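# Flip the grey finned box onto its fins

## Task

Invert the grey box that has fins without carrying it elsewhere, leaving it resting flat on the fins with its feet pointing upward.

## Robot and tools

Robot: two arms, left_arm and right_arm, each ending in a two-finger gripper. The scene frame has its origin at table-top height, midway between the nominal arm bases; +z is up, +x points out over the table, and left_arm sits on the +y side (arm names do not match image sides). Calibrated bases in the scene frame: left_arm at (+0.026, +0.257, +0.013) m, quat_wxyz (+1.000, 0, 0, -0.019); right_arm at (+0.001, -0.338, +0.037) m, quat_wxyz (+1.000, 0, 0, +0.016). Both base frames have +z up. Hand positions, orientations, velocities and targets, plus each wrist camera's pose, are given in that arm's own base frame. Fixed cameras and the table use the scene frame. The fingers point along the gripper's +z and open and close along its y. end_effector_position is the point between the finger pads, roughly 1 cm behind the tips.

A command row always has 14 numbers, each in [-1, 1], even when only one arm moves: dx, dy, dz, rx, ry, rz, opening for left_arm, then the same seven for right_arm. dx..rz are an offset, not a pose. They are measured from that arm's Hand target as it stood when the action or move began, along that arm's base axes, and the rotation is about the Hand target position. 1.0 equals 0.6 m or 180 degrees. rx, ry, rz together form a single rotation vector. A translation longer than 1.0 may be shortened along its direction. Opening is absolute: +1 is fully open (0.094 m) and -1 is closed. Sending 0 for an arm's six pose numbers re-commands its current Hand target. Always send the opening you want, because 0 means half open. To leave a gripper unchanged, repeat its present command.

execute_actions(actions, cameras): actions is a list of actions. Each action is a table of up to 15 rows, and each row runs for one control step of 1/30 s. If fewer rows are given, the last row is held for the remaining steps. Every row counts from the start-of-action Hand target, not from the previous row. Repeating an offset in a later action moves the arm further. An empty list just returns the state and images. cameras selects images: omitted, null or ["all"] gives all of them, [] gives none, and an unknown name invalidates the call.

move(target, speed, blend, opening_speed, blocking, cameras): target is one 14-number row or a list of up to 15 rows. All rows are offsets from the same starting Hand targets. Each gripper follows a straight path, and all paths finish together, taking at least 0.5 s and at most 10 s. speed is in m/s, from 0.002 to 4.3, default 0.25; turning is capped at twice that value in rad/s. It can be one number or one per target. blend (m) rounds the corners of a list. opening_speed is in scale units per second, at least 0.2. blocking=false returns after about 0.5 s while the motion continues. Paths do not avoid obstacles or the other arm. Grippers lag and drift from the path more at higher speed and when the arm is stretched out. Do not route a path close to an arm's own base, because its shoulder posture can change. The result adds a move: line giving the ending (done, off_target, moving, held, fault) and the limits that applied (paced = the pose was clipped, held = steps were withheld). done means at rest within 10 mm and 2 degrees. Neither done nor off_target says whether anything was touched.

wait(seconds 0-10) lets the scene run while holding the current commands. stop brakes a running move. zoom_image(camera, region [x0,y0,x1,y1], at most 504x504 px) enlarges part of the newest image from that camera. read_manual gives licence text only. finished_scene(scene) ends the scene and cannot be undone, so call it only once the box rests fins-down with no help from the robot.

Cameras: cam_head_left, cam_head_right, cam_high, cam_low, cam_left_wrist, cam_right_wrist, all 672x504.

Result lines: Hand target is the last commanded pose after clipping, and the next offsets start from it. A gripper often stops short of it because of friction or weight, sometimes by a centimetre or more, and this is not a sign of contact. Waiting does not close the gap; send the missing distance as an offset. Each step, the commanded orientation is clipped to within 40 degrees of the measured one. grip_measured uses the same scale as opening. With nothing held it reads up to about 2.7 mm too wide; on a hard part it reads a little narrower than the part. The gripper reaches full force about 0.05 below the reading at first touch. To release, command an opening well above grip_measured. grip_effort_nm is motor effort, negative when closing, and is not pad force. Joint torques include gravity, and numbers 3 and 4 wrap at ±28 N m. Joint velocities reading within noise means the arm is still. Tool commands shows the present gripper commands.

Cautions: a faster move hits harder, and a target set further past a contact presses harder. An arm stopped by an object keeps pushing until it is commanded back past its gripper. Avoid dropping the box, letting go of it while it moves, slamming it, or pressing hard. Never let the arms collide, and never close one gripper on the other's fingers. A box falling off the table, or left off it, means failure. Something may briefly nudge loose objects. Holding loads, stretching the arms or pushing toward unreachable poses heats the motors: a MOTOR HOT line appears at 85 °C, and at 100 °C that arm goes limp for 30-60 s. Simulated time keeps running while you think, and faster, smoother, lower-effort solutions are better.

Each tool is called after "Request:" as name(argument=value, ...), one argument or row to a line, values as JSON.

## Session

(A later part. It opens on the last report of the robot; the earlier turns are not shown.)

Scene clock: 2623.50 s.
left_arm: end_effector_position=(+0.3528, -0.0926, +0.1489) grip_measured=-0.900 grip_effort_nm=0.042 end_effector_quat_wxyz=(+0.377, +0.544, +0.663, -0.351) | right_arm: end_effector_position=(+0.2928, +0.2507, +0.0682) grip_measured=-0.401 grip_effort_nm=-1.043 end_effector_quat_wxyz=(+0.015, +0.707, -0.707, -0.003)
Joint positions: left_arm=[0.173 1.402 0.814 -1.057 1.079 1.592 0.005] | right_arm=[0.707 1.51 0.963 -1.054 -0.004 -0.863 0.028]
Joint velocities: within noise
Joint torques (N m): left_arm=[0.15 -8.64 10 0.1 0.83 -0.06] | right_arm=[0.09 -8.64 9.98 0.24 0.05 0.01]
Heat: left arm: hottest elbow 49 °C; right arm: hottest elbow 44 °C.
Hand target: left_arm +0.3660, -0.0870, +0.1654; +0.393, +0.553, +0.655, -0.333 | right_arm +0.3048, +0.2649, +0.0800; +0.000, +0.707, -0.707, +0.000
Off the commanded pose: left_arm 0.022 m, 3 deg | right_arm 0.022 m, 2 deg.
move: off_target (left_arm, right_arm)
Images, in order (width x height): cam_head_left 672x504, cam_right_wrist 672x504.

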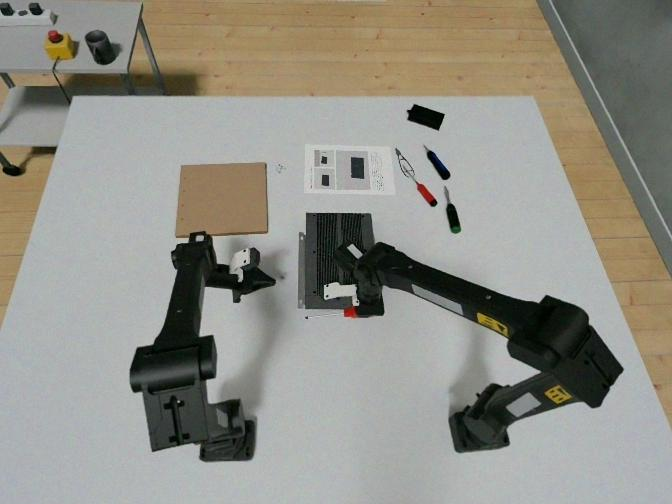

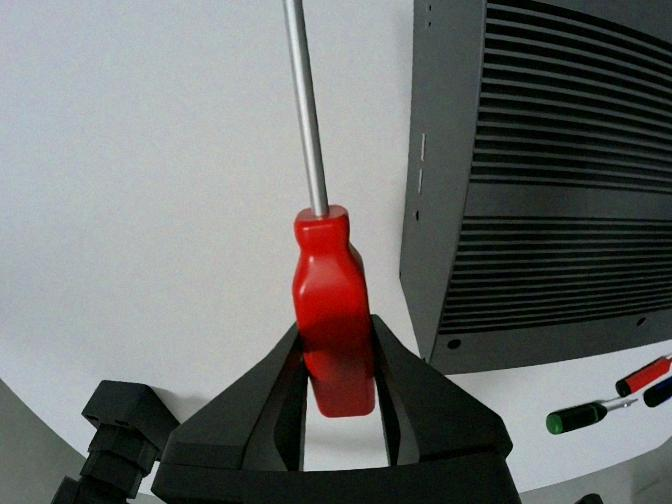

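Request:
move(
  target=[0,0,0,0,0,0,-0.9,0.007,0.018,-0.142,0,0,0,-0.6],
  speed=0.08,
  cameras=["cam_right_wrist"],
)

Scene clock: 2632.17 s.
left_arm: end_effector_position=(+0.3528, -0.0926, +0.1489) grip_measured=-0.900 grip_effort_nm=0.042 end_effector_quat_wxyz=(+0.377, +0.544, +0.663, -0.351) | right_arm: end_effector_position=(+0.2994, +0.2677, -0.0067) grip_measured=-0.402 grip_effort_nm=-1.043 end_effector_quat_wxyz=(+0.017, +0.706, -0.708, -0.003)
Joint positions: left_arm=[0.173 1.402 0.814 -1.057 1.079 1.592 0.005] | right_arm=[0.729 1.68 0.929 -0.854 -0.005 -0.839 0.028]
Joint velocities: within noise
Joint torques (N m): left_arm=[0.09 -8.88 9.96 0.13 0.84 -0.07] | right_arm=[-0.5 -11.28 6.68 1.28 0.07 -0.07]
Heat: left arm: hottest elbow 49 °C; right arm: hottest elbow 44 °C.
Hand target: left_arm +0.3660, -0.0870, +0.1654; +0.393, +0.553, +0.655, -0.333 | right_arm +0.3090, +0.2758, -0.0053; +0.000, +0.707, -0.707, +0.000
Off the commanded pose: left_arm 0.022 m, 3 deg | right_arm 0.013 m, 2 deg.
move: off_target (left_arm, right_arm)
Images, in order (width x height): cam_right_wrist 672x504.

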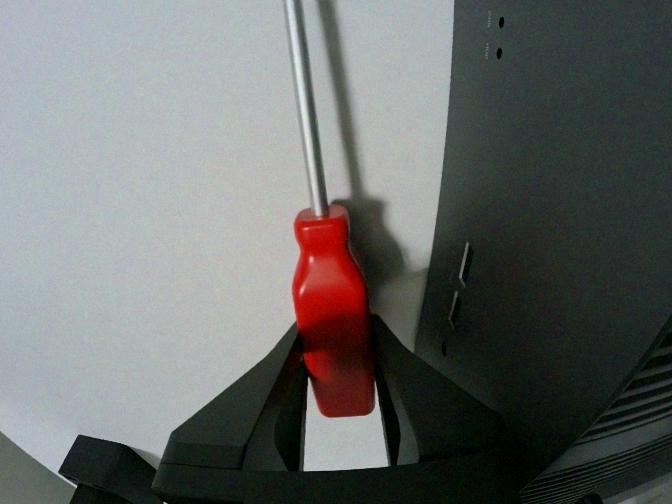

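Request:
move(
  target=[0,0,0,0,0,0,-0.9,-0.005,-0.007,-0.02,0,0,0,-0.6],
  speed=0.05,
  cameras=[],
)

Request:
move(
  target=[0,0,0,0,0,0,-0.9,0,0,0,0,0,0,-0.25],
  opening_speed=0.3,
  cameras=["cam_right_wrist"],
)

Scene clock: 2638.37 s.
left_arm: end_effector_position=(+0.3528, -0.0926, +0.1489) grip_measured=-0.900 grip_effort_nm=0.037 end_effector_quat_wxyz=(+0.377, +0.544, +0.663, -0.351) | right_arm: end_effector_position=(+0.2999, +0.2682, -0.0145) grip_measured=-0.402 grip_effort_nm=-1.043 end_effector_quat_wxyz=(+0.009, +0.706, -0.709, -0.003)
Joint positions: left_arm=[0.173 1.402 0.814 -1.057 1.079 1.592 0.005] | right_arm=[0.729 1.689 0.914 -0.813 -0.005 -0.838 0.028]
Joint velocities: within noise
Joint torques (N m): left_arm=[0.21 -8.76 10 0.12 0.83 -0.07] | right_arm=[-1.14 -10.4 5.83 1.5 0.08 -0.1]
Heat: left arm: hottest elbow 49 °C; right arm: hottest elbow 44 °C.
Hand target: left_arm +0.3660, -0.0870, +0.1654; +0.393, +0.553, +0.655, -0.333 | right_arm +0.3059, +0.2715, -0.0174; +0.001, +0.707, -0.707, +0.000
Off the commanded pose: left_arm 0.022 m, 3 deg | right_arm 0.008 m, 1 deg.
move: off_target (left_arm)
No camera images: "cameras" was empty.

Scene clock: 2639.83 s.
left_arm: end_effector_position=(+0.3528, -0.0926, +0.1489) grip_measured=-0.900 grip_effort_nm=0.046 end_effector_quat_wxyz=(+0.377, +0.544, +0.663, -0.351) | right_arm: end_effector_position=(+0.2971, +0.2689, -0.0145) grip_measured=-0.254 grip_effort_nm=0.168 end_effector_quat_wxyz=(+0.009, +0.700, -0.714, -0.005)
Joint positions: left_arm=[0.173 1.402 0.814 -1.057 1.079 1.592 0.005] | right_arm=[0.733 1.686 0.91 -0.813 -0.009 -0.817 0.035]
Joint velocities: within noise
Joint torques (N m): left_arm=[0.09 -8.82 9.98 0.14 0.82 -0.05] | right_arm=[-1.55 -10.05 6.12 1.33 0.25 -0.3]
Heat: left arm: hottest elbow 49 °C; right arm: hottest elbow 44 °C.
Hand target: left_arm +0.3660, -0.0870, +0.1654; +0.393, +0.553, +0.655, -0.333 | right_arm +0.3060, +0.2716, -0.0172; +0.000, +0.707, -0.707, -0.001
Off the commanded pose: left_arm 0.022 m, 3 deg | right_arm 0.010 m, 2 deg.
move: off_target (left_arm)
Images, in order (width x height): cam_right_wrist 672x504.

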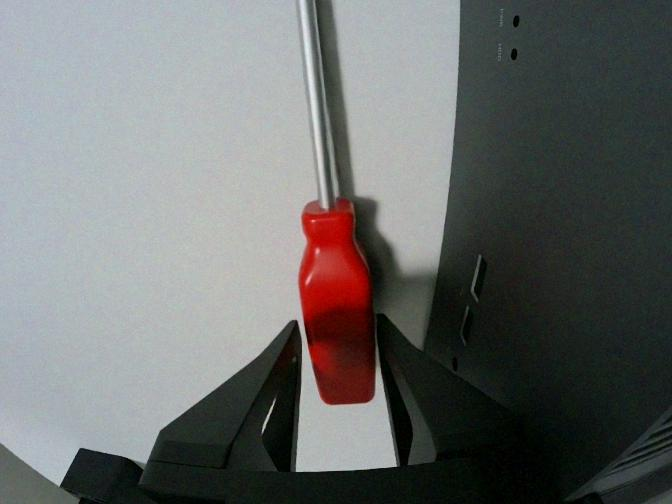

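Request:
move(
  target=[
    [0,0,0,0,0,0,-0.9,0,0,0.25,0,0,0,-0.25],
    [0,0,0,-0.036,-0.0036,-0.023,-0.9,-0.01,-0.319,0.312,0.4167,-0.0102,-0.0136,-0.9],
    [0.046,-0.022,-0.109,-0.072,-0.0072,-0.0462,-0.9,0.113,-0.236,0.162,0.4167,-0.0102,-0.0136,-0.9],
    [0.046,-0.069,-0.211,-0.072,-0.0072,-0.0462,-0.9,0.113,-0.19,0.054,0.4167,-0.0102,-0.0136,-0.9],
  ],
  speed=[0.08,0.2,0.2,0.12],
)

Request:
zoom_image(
  camera="cam_head_left",
  region=[200, 190, 540, 400],
)

Scene clock: 2679.57 s.
left_arm: end_effector_position=(+0.3971, -0.1245, +0.0459) grip_measured=-0.900 grip_effort_nm=0.042 end_effector_quat_wxyz=(+0.442, +0.560, +0.563, -0.417) | right_arm: end_effector_position=(+0.3746, +0.1525, +0.0140) grip_measured=-0.898 grip_effort_nm=-0.095 end_effector_quat_wxyz=(-0.442, +0.542, -0.578, -0.420)
Joint positions: left_arm=[0.106 1.857 0.899 -0.88 1.296 1.875 0.005] | right_arm=[-0.036 1.853 0.735 -0.371 -1.311 -1.48 0.005]
Joint velocities: within noise
Joint torques (N m): left_arm=[-1.55 -10.52 4.33 0.43 0.84 -0.34] | right_arm=[0.26 -11.11 3.18 1.1 -0.65 0.04]
Heat: left arm: hottest elbow 49 °C; right arm: hottest elbow 44 °C.
Hand target: left_arm +0.3937, -0.1284, +0.0387; +0.435, +0.555, +0.567, -0.426 | right_arm +0.3738, +0.1576, +0.0151; -0.440, +0.547, -0.575, -0.420
Off the commanded pose: left_arm 0.009 m, 1 deg | right_arm 0.005 m, 1 deg.
move: done; target 2's new opening was sent with right_arm's hand 0.014 m and 4 deg from that target

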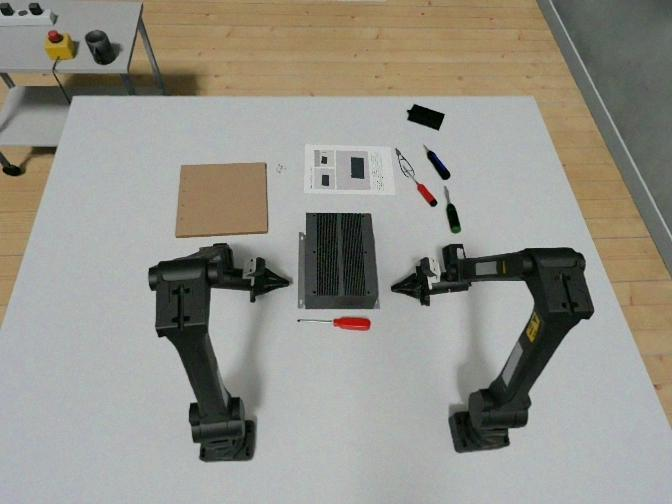

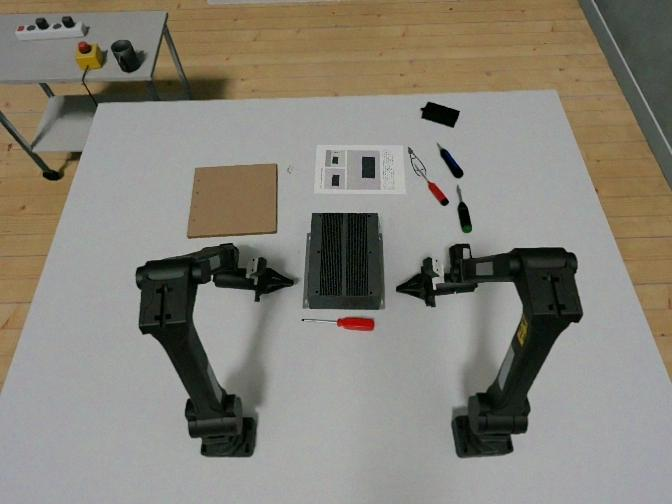

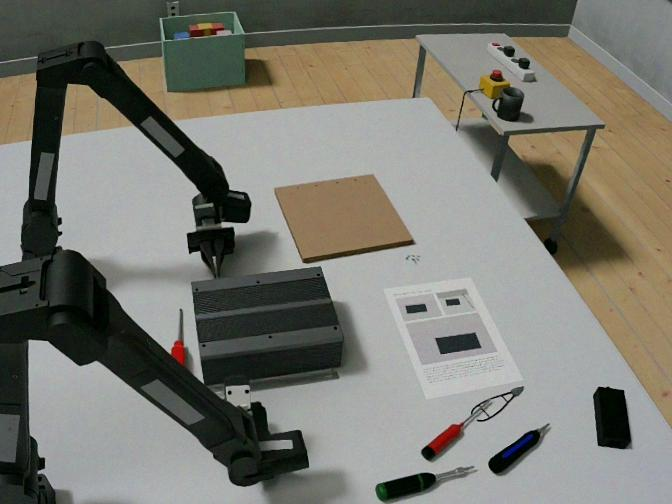

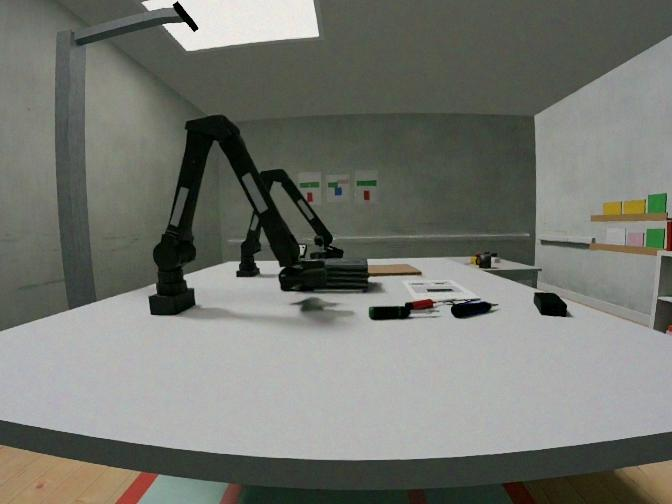

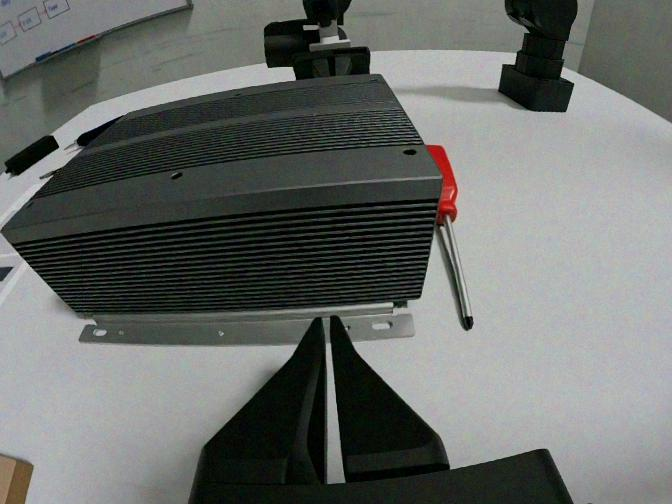

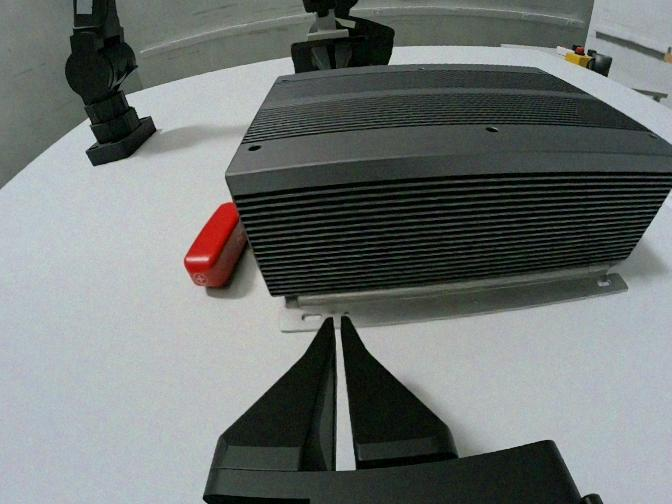

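Scaled by 1.482.

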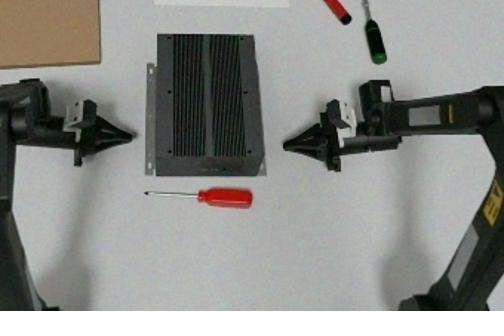

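Request:
move(
  target=[-0.03,-0.151,0.025,0,0,0,-0.9,-0.004,0.15,0.025,0,0,0,-0.9],
  speed=0.05,
  cameras=[],
)

Request:
move(
  target=[0.001,-0.05,0.05,0,0,0,-0.9,0.0025,0.05,0.05,0,0,0,-0.9],
  speed=0.04,
  cameras=[],
)

Request:
move(
  target=[0,0,0.05,0,0,0,-0.9,0,0,0.05,0,0,0,-0.9],
  speed=0.04,
  cameras=["cam_low"],
)

Scene clock: 2697.47 s.
left_arm: end_effector_position=(+0.3860, -0.1696, +0.0414) grip_measured=-0.900 grip_effort_nm=0.042 end_effector_quat_wxyz=(+0.444, +0.516, +0.609, -0.407) | right_arm: end_effector_position=(+0.3747, +0.2008, +0.0187) grip_measured=-0.899 grip_effort_nm=-0.081 end_effector_quat_wxyz=(+0.443, -0.506, +0.617, +0.409)
Joint positions: left_arm=[-0.014 1.742 0.662 -0.04 1.261 1.062 0.005] | right_arm=[0.106 1.811 0.582 0.363 -1.202 -0.772 0.005]
Joint velocities: within noise
Joint torques (N m): left_arm=[-10.7 -11.52 5.6 2.19 1.16 -0.37] | right_arm=[7.82 -10.87 5.55 2.59 -0.71 0.05]
Heat: left arm: hottest elbow 46 °C; right arm: hottest elbow 42 °C.
Hand target: left_arm +0.3757, -0.2190, +0.0537; +0.435, +0.555, +0.567, -0.426 | right_arm +0.3712, +0.2476, +0.0301; +0.440, -0.547, +0.575, +0.420
Off the commanded pose: left_arm 0.052 m, 7 deg | right_arm 0.048 m, 7 deg.
move: off_target (left_arm, right_arm)
No camera images: "cameras" was empty.

Scene clock: 2699.43 s.
left_arm: end_effector_position=(+0.3858, -0.1703, +0.0438) grip_measured=-0.900 grip_effort_nm=0.042 end_effector_quat_wxyz=(+0.427, +0.488, +0.650, -0.396) | right_arm: end_effector_position=(+0.3741, +0.2016, +0.0198) grip_measured=-0.899 grip_effort_nm=-0.071 end_effector_quat_wxyz=(+0.423, -0.475, +0.660, +0.400)
Joint positions: left_arm=[-0.027 1.695 0.623 0.045 1.187 0.891 0.005] | right_arm=[0.122 1.77 0.555 0.38 -1.122 -0.651 0.005]
Joint velocities: within noise
Joint torques (N m): left_arm=[-15.09 -13.22 7.3 3.06 2.85 -0.39] | right_arm=[12.45 -12.92 7.21 3.59 -2.24 0.09]
Heat: left arm: hottest elbow 46 °C; right arm: hottest elbow 42 °C.
Hand target: left_arm +0.3763, -0.2489, +0.0837; +0.435, +0.555, +0.567, -0.426 | right_arm +0.3728, +0.2775, +0.0600; +0.440, -0.547, +0.575, +0.420
Off the commanded pose: left_arm 0.089 m, 13 deg | right_arm 0.086 m, 13 deg.
move: off_target (left_arm, right_arm)
No camera images: "cameras" was empty.

Scene clock: 2700.90 s.
left_arm: end_effector_position=(+0.3845, -0.1725, +0.0628) grip_measured=-0.900 grip_effort_nm=0.042 end_effector_quat_wxyz=(+0.426, +0.491, +0.653, -0.388) | right_arm: end_effector_position=(+0.3758, +0.1997, +0.0379) grip_measured=-0.900 grip_effort_nm=-0.012 end_effector_quat_wxyz=(+0.423, -0.474, +0.668, +0.388)
Joint positions: left_arm=[-0.037 1.623 0.622 -0.013 1.164 0.882 0.005] | right_arm=[0.123 1.691 0.553 0.303 -1.093 -0.651 0.005]
Joint velocities: within noise
Joint torques (N m): left_arm=[-14.39 -13.8 9.28 1.55 3.7 -0.33] | right_arm=[11.75 -15.03 8.94 2.39 -3.56 0.04]
Heat: left arm: hottest elbow 46 °C; right arm: hottest elbow 42 °C.
Hand target: left_arm +0.3762, -0.2490, +0.1137; +0.435, +0.555, +0.567, -0.426 | right_arm +0.3729, +0.2776, +0.0902; +0.441, -0.547, +0.575, +0.420
Off the commanded pose: left_arm 0.092 m, 13 deg | right_arm 0.094 m, 14 deg.
move: off_target (left_arm, right_arm)
Images, in order (width x height): cam_low 672x504.

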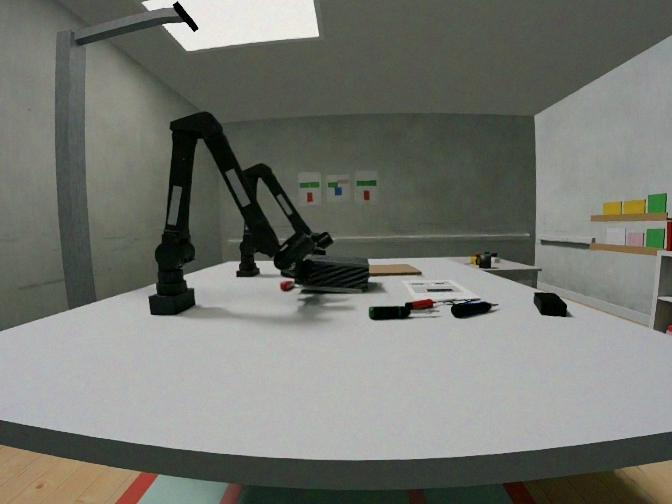

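Request:
move(
  target=[
    [0,0,0.025,0,0,0,-0.9,0,0,0.025,0,0,0,-0.9],
    [-0.09,-0.002,0.028,0,0,0,-0.9,-0.09,0.005,0.028,0,0,0,-0.9],
  ],
  speed=0.04,
  cameras=["cam_low","cam_left_wrist","cam_right_wrist"],
)

Scene clock: 2708.67 s.
left_arm: end_effector_position=(+0.3389, -0.1791, +0.0841) grip_measured=-0.900 grip_effort_nm=0.046 end_effector_quat_wxyz=(+0.421, +0.488, +0.659, -0.389) | right_arm: end_effector_position=(+0.3392, +0.1959, +0.0575) grip_measured=-0.901 grip_effort_nm=0.027 end_effector_quat_wxyz=(+0.426, -0.464, +0.680, +0.375)
Joint positions: left_arm=[-0.065 1.453 0.506 -0.025 1.142 0.819 0.005] | right_arm=[0.135 1.535 0.437 0.307 -1.047 -0.598 0.005]
Joint velocities: within noise
Joint torques (N m): left_arm=[-14.74 -11.34 8.25 3.25 3.82 -0.34] | right_arm=[14.21 -11.87 7.12 3.7 -4.24 0]
Heat: left arm: hottest elbow 46 °C; right arm: hottest elbow 42 °C.
Hand target: left_arm +0.3222, -0.2502, +0.1305; +0.435, +0.555, +0.567, -0.426 | right_arm +0.3189, +0.2805, +0.1069; +0.441, -0.547, +0.575, +0.420
Off the commanded pose: left_arm 0.087 m, 14 deg | right_arm 0.100 m, 16 deg.
move: off_target (left_arm, right_arm)
Images, in order (width x height): cam_low 672x504, cam_left_wrist 672x504, cam_right_wrist 672x504.

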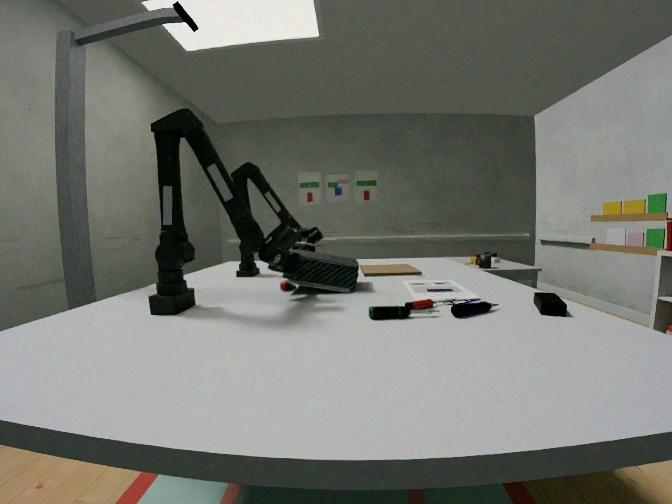

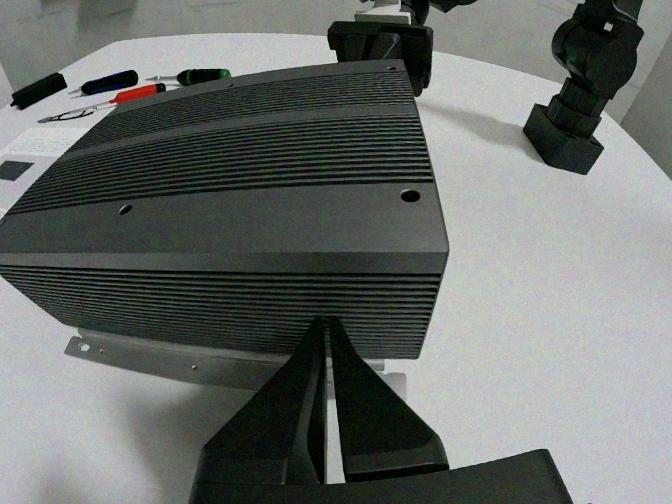

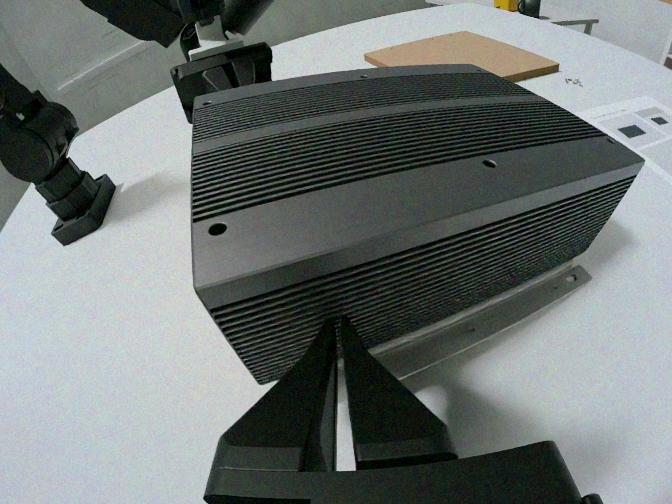

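Request:
move(
  target=[
    [0.074,0.0016,0.042,0,0,0,-0.9,0.074,-0.0037,0.042,0,0,0,-0.9],
    [0.1317,0.0028,0.073,0,0,0,-0.9,0.1315,-0.0065,0.073,0,0,0,-0.9],
  ],
  speed=0.04,
  cameras=["cam_low","cam_left_wrist","cam_right_wrist"],
)

Scene clock: 2727.90 s.
left_arm: end_effector_position=(+0.3859, -0.1785, +0.1270) grip_measured=-0.900 grip_effort_nm=0.046 end_effector_quat_wxyz=(+0.417, +0.487, +0.653, -0.403) | right_arm: end_effector_position=(+0.3952, +0.1953, +0.0993) grip_measured=-0.901 grip_effort_nm=0.042 end_effector_quat_wxyz=(+0.425, -0.471, +0.672, +0.383)
Joint positions: left_arm=[-0.049 1.465 0.689 -0.25 1.179 0.864 0.005] | right_arm=[0.107 1.525 0.632 0.048 -1.09 -0.664 0.005]
Joint velocities: within noise
Joint torques (N m): left_arm=[-12.69 -8.59 14.8 2.19 3.25 -0.09] | right_arm=[12.1 -10.46 12.45 2.17 -4.18 -0.17]
Heat: left arm: hottest wrist yaw 54 °C; right arm: hottest wrist yaw 50 °C.
Hand target: left_arm +0.4012, -0.2486, +0.1744; +0.435, +0.555, +0.567, -0.426 | right_arm +0.3978, +0.2766, +0.1508; +0.441, -0.547, +0.575, +0.420
Off the commanded pose: left_arm 0.086 m, 13 deg | right_arm 0.096 m, 15 deg.
move: off_target (left_arm, right_arm)
Images, in order (width x height): cam_low 672x504, cam_left_wrist 672x504, cam_right_wrist 672x504.

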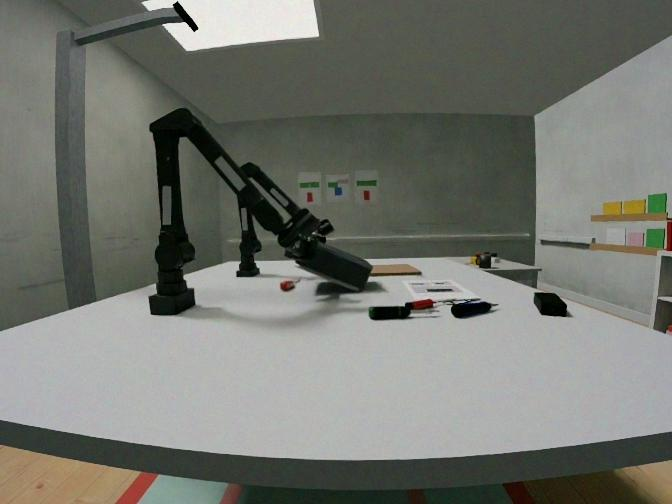

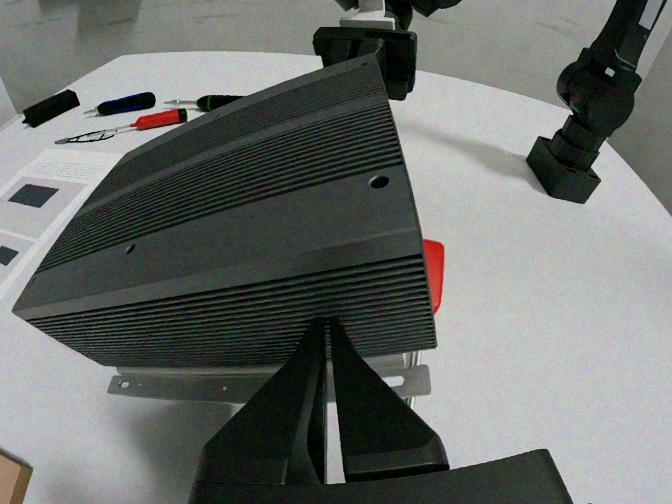

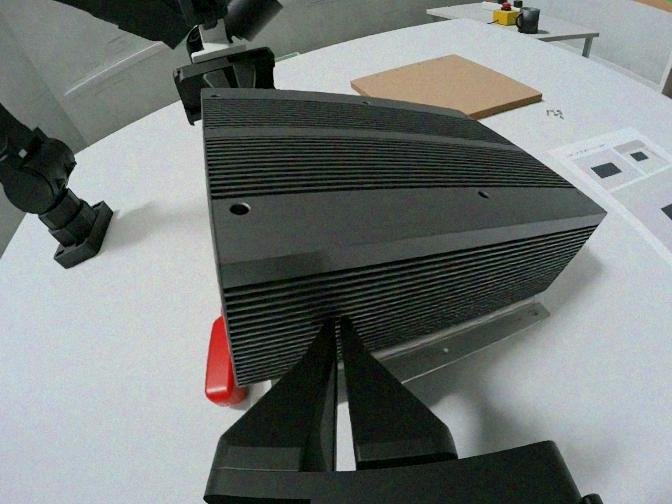

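Request:
move(
  target=[
    [0.0767,0.0016,0.035,0,0,0,-0.9,0.0767,-0.0038,0.035,0,0,0,-0.9],
    [0.158,0.0033,0.055,0,0,0,-0.9,0.158,-0.0079,0.055,0,0,0,-0.9],
    [0.2317,0.005,0.056,0,0,0,-0.9,0.2317,-0.0115,0.056,0,0,0,-0.9],
  ],
  speed=0.04,
  blend=0.005,
  cameras=["cam_low","cam_high"],
)

Scene clock: 2739.63 s.
left_arm: end_effector_position=(+0.5350, -0.1667, +0.2018) grip_measured=-0.900 grip_effort_nm=0.042 end_effector_quat_wxyz=(+0.450, +0.505, +0.617, -0.402) | right_arm: end_effector_position=(+0.5501, +0.1986, +0.1753) grip_measured=-0.901 grip_effort_nm=0.046 end_effector_quat_wxyz=(+0.458, -0.506, +0.621, +0.386)
Joint positions: left_arm=[-0.006 1.701 1.198 -0.552 1.253 0.988 0.005] | right_arm=[0.071 1.745 1.157 -0.269 -1.187 -0.802 0.005]
Joint velocities: within noise
Joint torques (N m): left_arm=[-12.28 -10.58 13.29 1.59 1.32 -0.09] | right_arm=[8.47 -13.16 10.3 1.24 -2.05 -0.12]
Heat: left arm: hottest wrist yaw 52 °C; right arm: hottest wrist yaw 52 °C.
Hand target: left_arm +0.5402, -0.2456, +0.2079; +0.435, +0.555, +0.567, -0.426 | right_arm +0.5368, +0.2698, +0.1843; +0.441, -0.547, +0.575, +0.420
Off the commanded pose: left_arm 0.079 m, 9 deg | right_arm 0.073 m, 8 deg.
move: off_target (left_arm, right_arm)
Images, in order (width x height): cam_high 672x504, cam_low 672x504.

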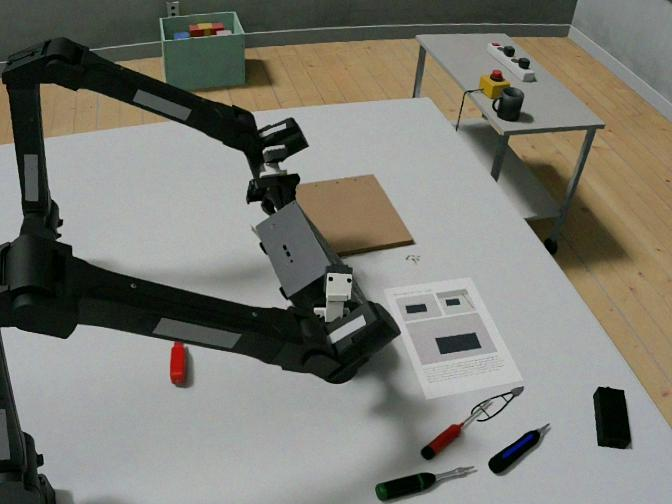

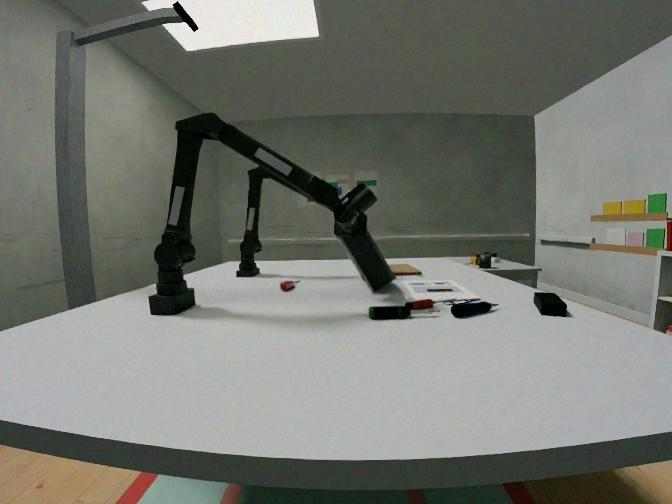

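Request:
move(
  target=[
    [0.075,0.0016,0.003,0,0,0,-0.9,0.075,-0.0038,0.003,0,0,0,-0.9],
    [0.13,0.003,-0.003,0,0,0,-0.9,0.13,-0.0065,-0.003,0,0,0,-0.9],
  ],
  speed=0.03,
  blend=0.005,
  cameras=["cam_low","cam_high","cam_left_wrist","cam_right_wrist"],
)

Request:
zoom_image(
  camera="cam_low",
  region=[310, 180, 450, 310],
)

Scene clock: 2754.10 s.
left_arm: end_effector_position=(+0.6208, -0.1583, +0.2107) grip_measured=-0.900 grip_effort_nm=0.046 end_effector_quat_wxyz=(+0.457, +0.513, +0.610, -0.394) | right_arm: end_effector_position=(+0.6277, +0.2019, +0.1860) grip_measured=-0.901 grip_effort_nm=0.037 end_effector_quat_wxyz=(+0.462, -0.518, +0.607, +0.388)
Joint positions: left_arm=[0.009 1.894 1.503 -0.69 1.259 1.047 0.005] | right_arm=[0.065 1.918 1.448 -0.421 -1.214 -0.867 0.005]
Joint velocities: within noise
Joint torques (N m): left_arm=[-11.75 -14.04 12.03 1.06 1.38 -0.04] | right_arm=[7.71 -15.44 9.55 0.7 -1.66 -0.15]
Heat: left arm: hottest elbow 50 °C; right arm: hottest elbow 47 °C.
Hand target: left_arm +0.6182, -0.2436, +0.2060; +0.435, +0.555, +0.567, -0.426 | right_arm +0.6147, +0.2660, +0.1825; +0.440, -0.547, +0.575, +0.420
Off the commanded pose: left_arm 0.086 m, 8 deg | right_arm 0.065 m, 7 deg.
move: off_target (left_arm, right_arm)
Images, in order (width x height): cam_high 672x504, cam_low 672x504, cam_left_wrist 672x504, cam_right_wrist 672x504.

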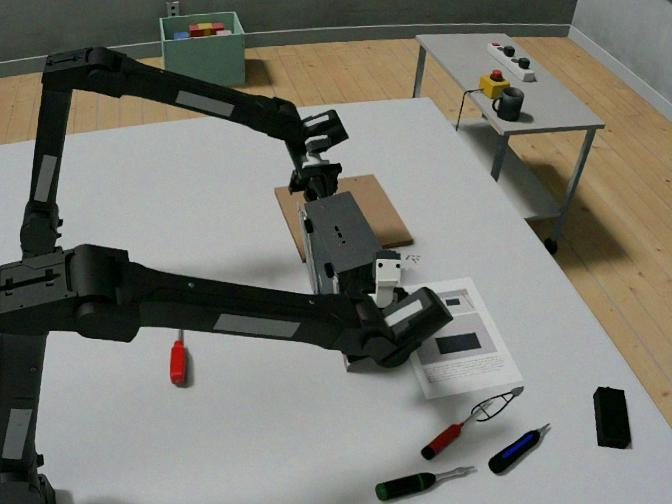

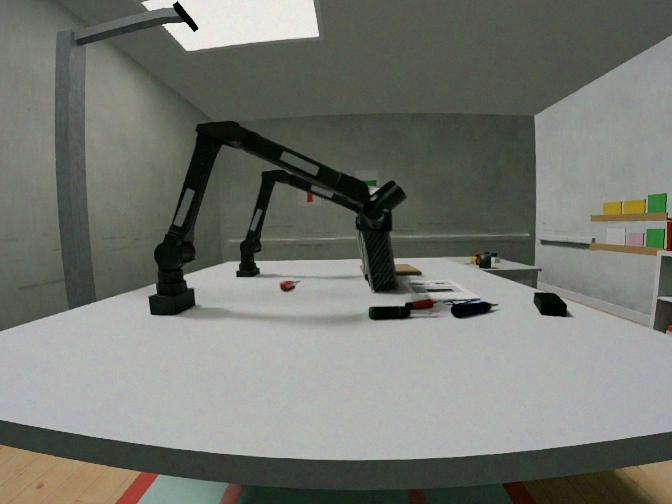

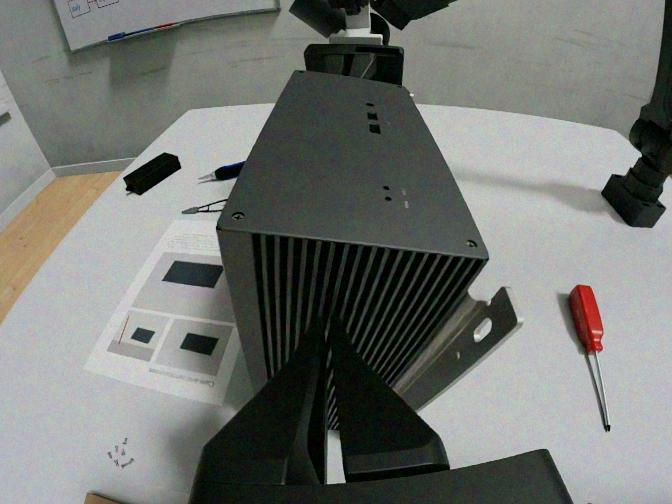

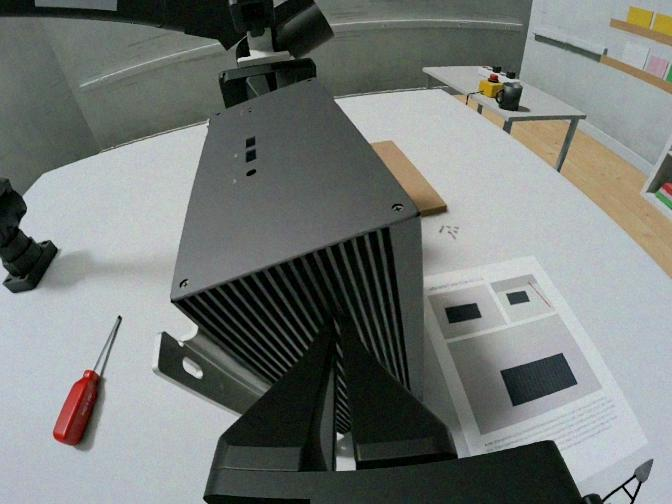

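Scaled by 3.600.

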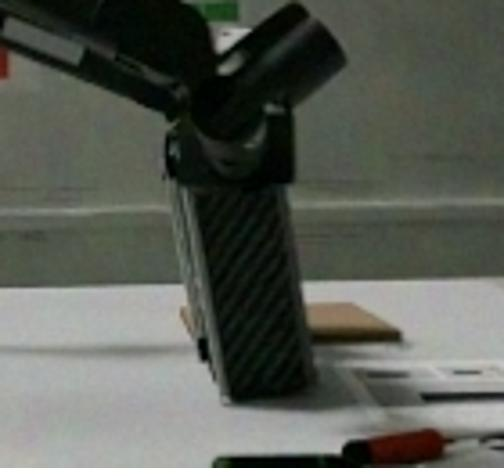

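Request:
move(
  target=[
    [0.055,0.001,-0.004,0,0,0,-0.9,0.055,-0.003,-0.004,0,0,0,-0.9],
  ],
  speed=0.03,
  cameras=["cam_low"],
)

Request:
zoom_image(
  camera="cam_low",
  region=[310, 180, 450, 310],
)

Scene clock: 2769.33 s.
left_arm: end_effector_position=(+0.6559, -0.1536, +0.2107) grip_measured=-0.900 grip_effort_nm=0.046 end_effector_quat_wxyz=(+0.459, +0.515, +0.609, -0.392) | right_arm: end_effector_position=(+0.6545, +0.2041, +0.1873) grip_measured=-0.901 grip_effort_nm=0.032 end_effector_quat_wxyz=(+0.459, -0.520, +0.601, +0.397)
Joint positions: left_arm=[0.016 1.982 1.641 -0.753 1.261 1.068 0.005] | right_arm=[0.064 1.992 1.569 -0.497 -1.235 -0.892 0.005]
Joint velocities: within noise
Joint torques (N m): left_arm=[-11.81 -15.56 11.79 0.98 1.4 -0.07] | right_arm=[6.65 -15.79 10.26 0.92 -0.99 -0.15]
Heat: left arm: hottest elbow 52 °C; right arm: hottest elbow 48 °C.
Hand target: left_arm +0.6512, -0.2431, +0.2038; +0.435, +0.555, +0.567, -0.426 | right_arm +0.6477, +0.2641, +0.1800; +0.441, -0.547, +0.575, +0.420
Off the commanded pose: left_arm 0.090 m, 8 deg | right_arm 0.061 m, 6 deg.
move: off_target (left_arm, right_arm)
Images, in order (width x height): cam_low 672x504.

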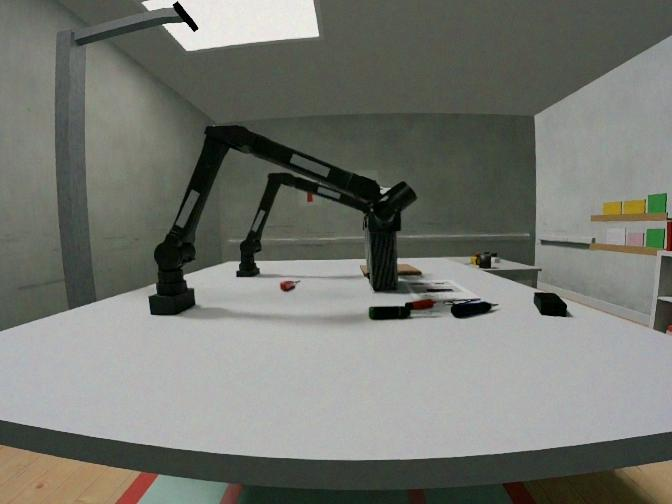

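Scaled by 3.600.

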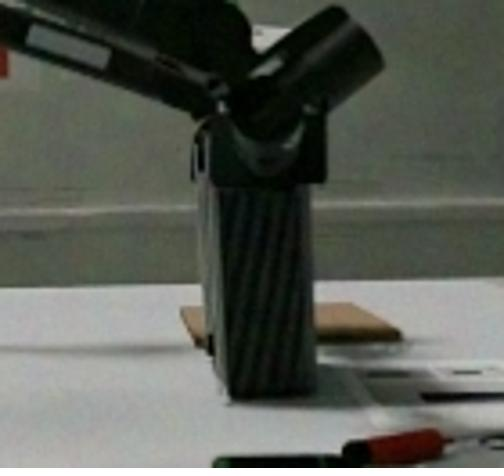

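Request:
move(
  target=[
    [0.02,0,0,0,0,0,-0.9,0.02,-0.001,0,0,0,0,-0.9],
    [0.018,0.14,0,0,0,0,-0.9,0.015,-0.1,0,0,0,0,-0.9],
    [0.015,0.26,0,0,0,0,-0.9,0.01,-0.2,0,0,0,0,-0.9],
  ],
  speed=0.04,
)

Request:
zoom_image(
  camera="cam_low",
  region=[310, 180, 450, 310],
)

Request:
zoom_image(
  camera="cam_head_left",
  region=[200, 120, 540, 330],
)

Scene clock: 2784.07 s.
left_arm: end_effector_position=(+0.6491, -0.0931, +0.2129) grip_measured=-0.900 grip_effort_nm=0.046 end_effector_quat_wxyz=(+0.437, +0.551, +0.571, -0.424) | right_arm: end_effector_position=(+0.6401, +0.1517, +0.1726) grip_measured=-0.901 grip_effort_nm=0.037 end_effector_quat_wxyz=(-0.429, +0.543, -0.580, -0.430)
Joint positions: left_arm=[0.113 2.181 1.986 -1.669 1.296 1.871 0.005] | right_arm=[-0.021 2.104 1.756 -1.182 -1.305 -1.496 0.005]
Joint velocities: within noise
Joint torques (N m): left_arm=[-0.21 -17.61 11.3 -0.25 0.59 -0.07] | right_arm=[-1.73 -18.49 10.71 0.23 -0.91 -0.14]
Heat: left arm: hottest elbow 52 °C; right arm: hottest elbow 49 °C.
Hand target: left_arm +0.6602, -0.0872, +0.2036; +0.435, +0.555, +0.567, -0.426 | right_arm +0.6538, +0.1441, +0.1801; -0.441, +0.547, -0.575, -0.420
Off the commanded pose: left_arm 0.016 m, 1 deg | right_arm 0.017 m, 2 deg.
joint sent to its limit (left arm) — joint 4 (wrist pitch), lower limit. The joint targets still meet the commanded pose.
move: off_target (left_arm, right_arm)

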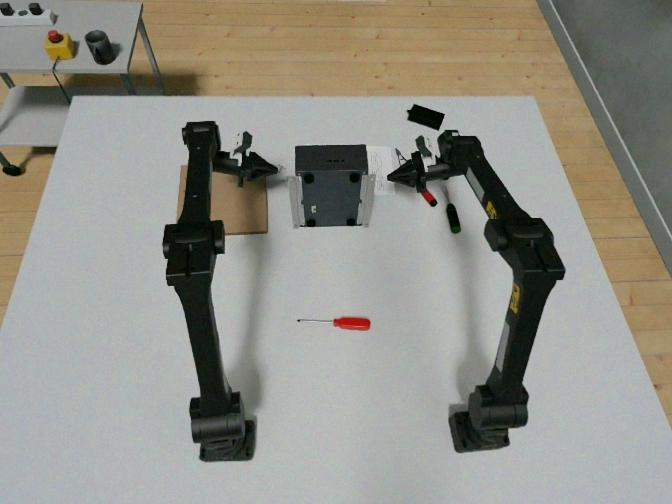

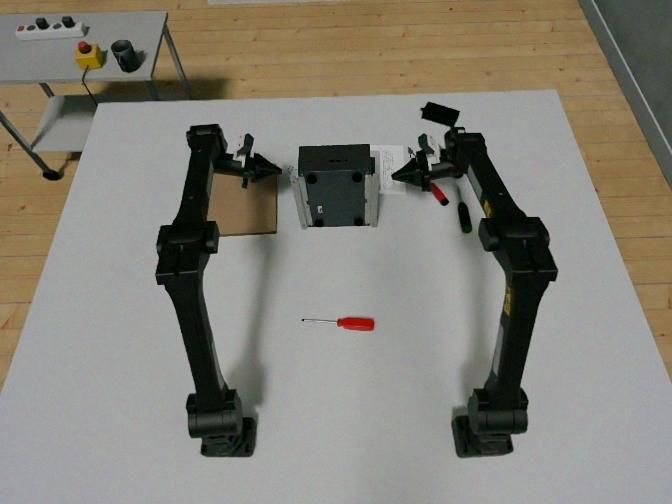

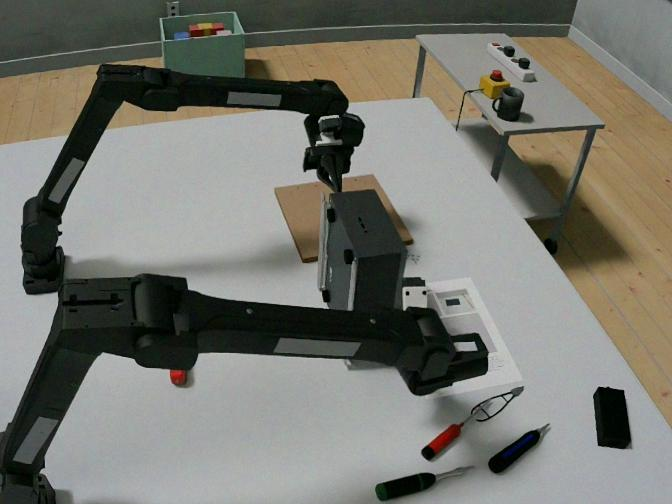

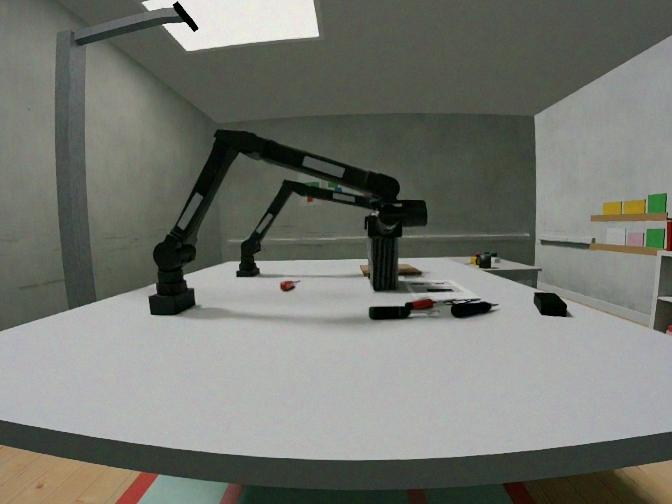

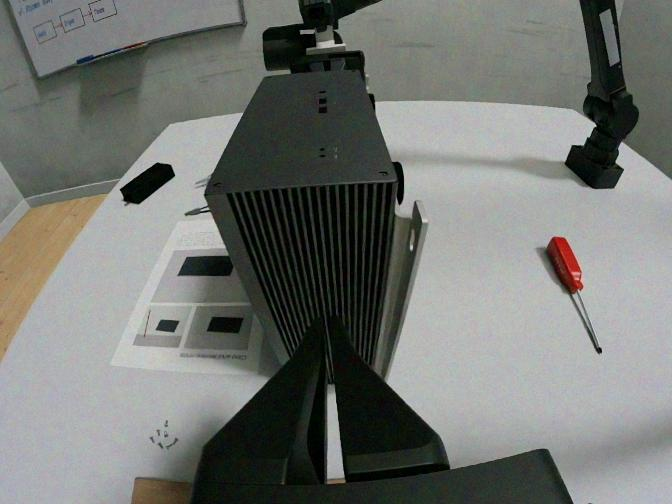

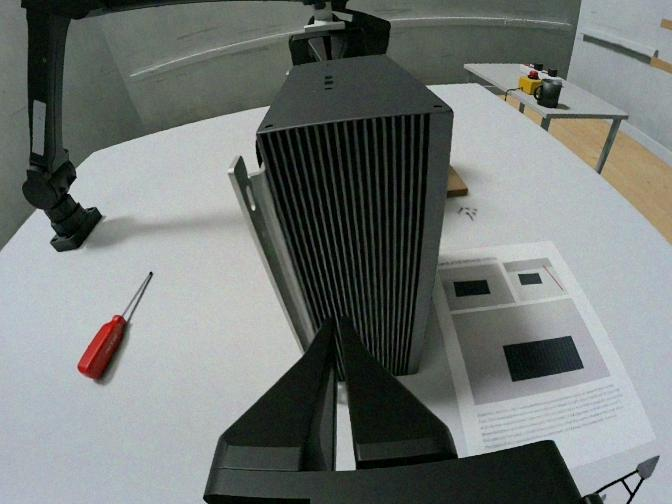

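Scaled by 3.600.

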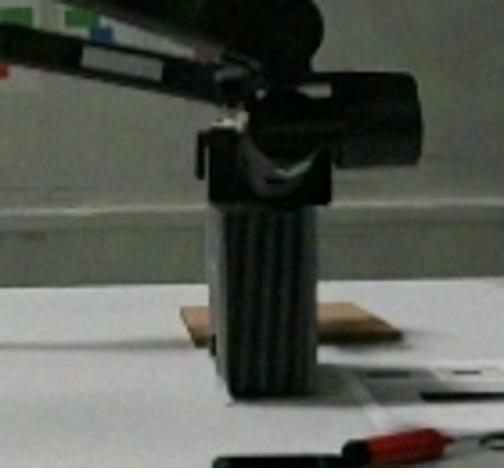

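Scaled by 1.482.

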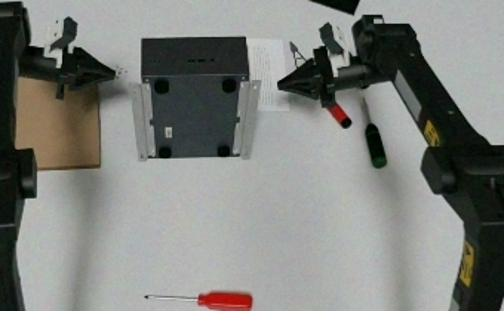

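Request:
move(
  target=[
    [0,0,0,0,0,0,-0.9,-0.173,-0.073,0.067,-0.2,0.005,0.007,-0.9],
    [0,0,0,0,0,0,-0.9,-0.58,0.16,-0.05,-0.4167,0.0102,0.0136,-0.1],
    [0,0,0,0,0,0,-0.9,-0.58,0.213,-0.217,-0.4167,0.0102,0.0136,-0.1],
  ],
  speed=0.2,
  cameras=["cam_right_wrist"],
)

Scene clock: 2812.30 s.
left_arm: end_effector_position=(+0.6490, -0.0931, +0.2130) grip_measured=-0.900 grip_effort_nm=0.046 end_effector_quat_wxyz=(+0.437, +0.551, +0.571, -0.424) | right_arm: end_effector_position=(+0.3045, +0.2647, +0.0497) grip_measured=-0.102 grip_effort_nm=0.071 end_effector_quat_wxyz=(+0.006, +0.706, -0.708, -0.003)
Joint positions: left_arm=[0.113 2.181 1.986 -1.67 1.296 1.873 0.005] | right_arm=[0.715 1.572 0.978 -0.991 -0.004 -0.852 0.042]
Joint velocities: within noise
Joint torques (N m): left_arm=[-0.09 -17.61 11.3 -0.27 0.59 -0.08] | right_arm=[0.62 -9.82 7.04 0.91 0 0.06]
Heat: left arm: hottest elbow 54 °C; right arm: hottest elbow 51 °C.
Hand target: left_arm +0.6602, -0.0872, +0.2036; +0.435, +0.555, +0.567, -0.426 | right_arm +0.3057, +0.2720, +0.0500; +0.000, +0.707, -0.707, -0.001
Off the commanded pose: left_arm 0.016 m, 1 deg | right_arm 0.007 m, 1 deg.
joint sent to its limit (left arm) — joint 4 (wrist pitch), lower limit. The joint targets still meet the commanded pose.
move: off_target (left_arm)
Images, in order (width x height): cam_right_wrist 672x504.

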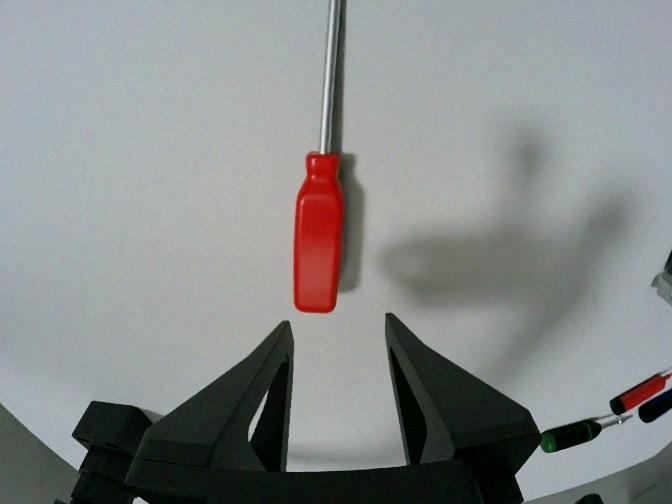

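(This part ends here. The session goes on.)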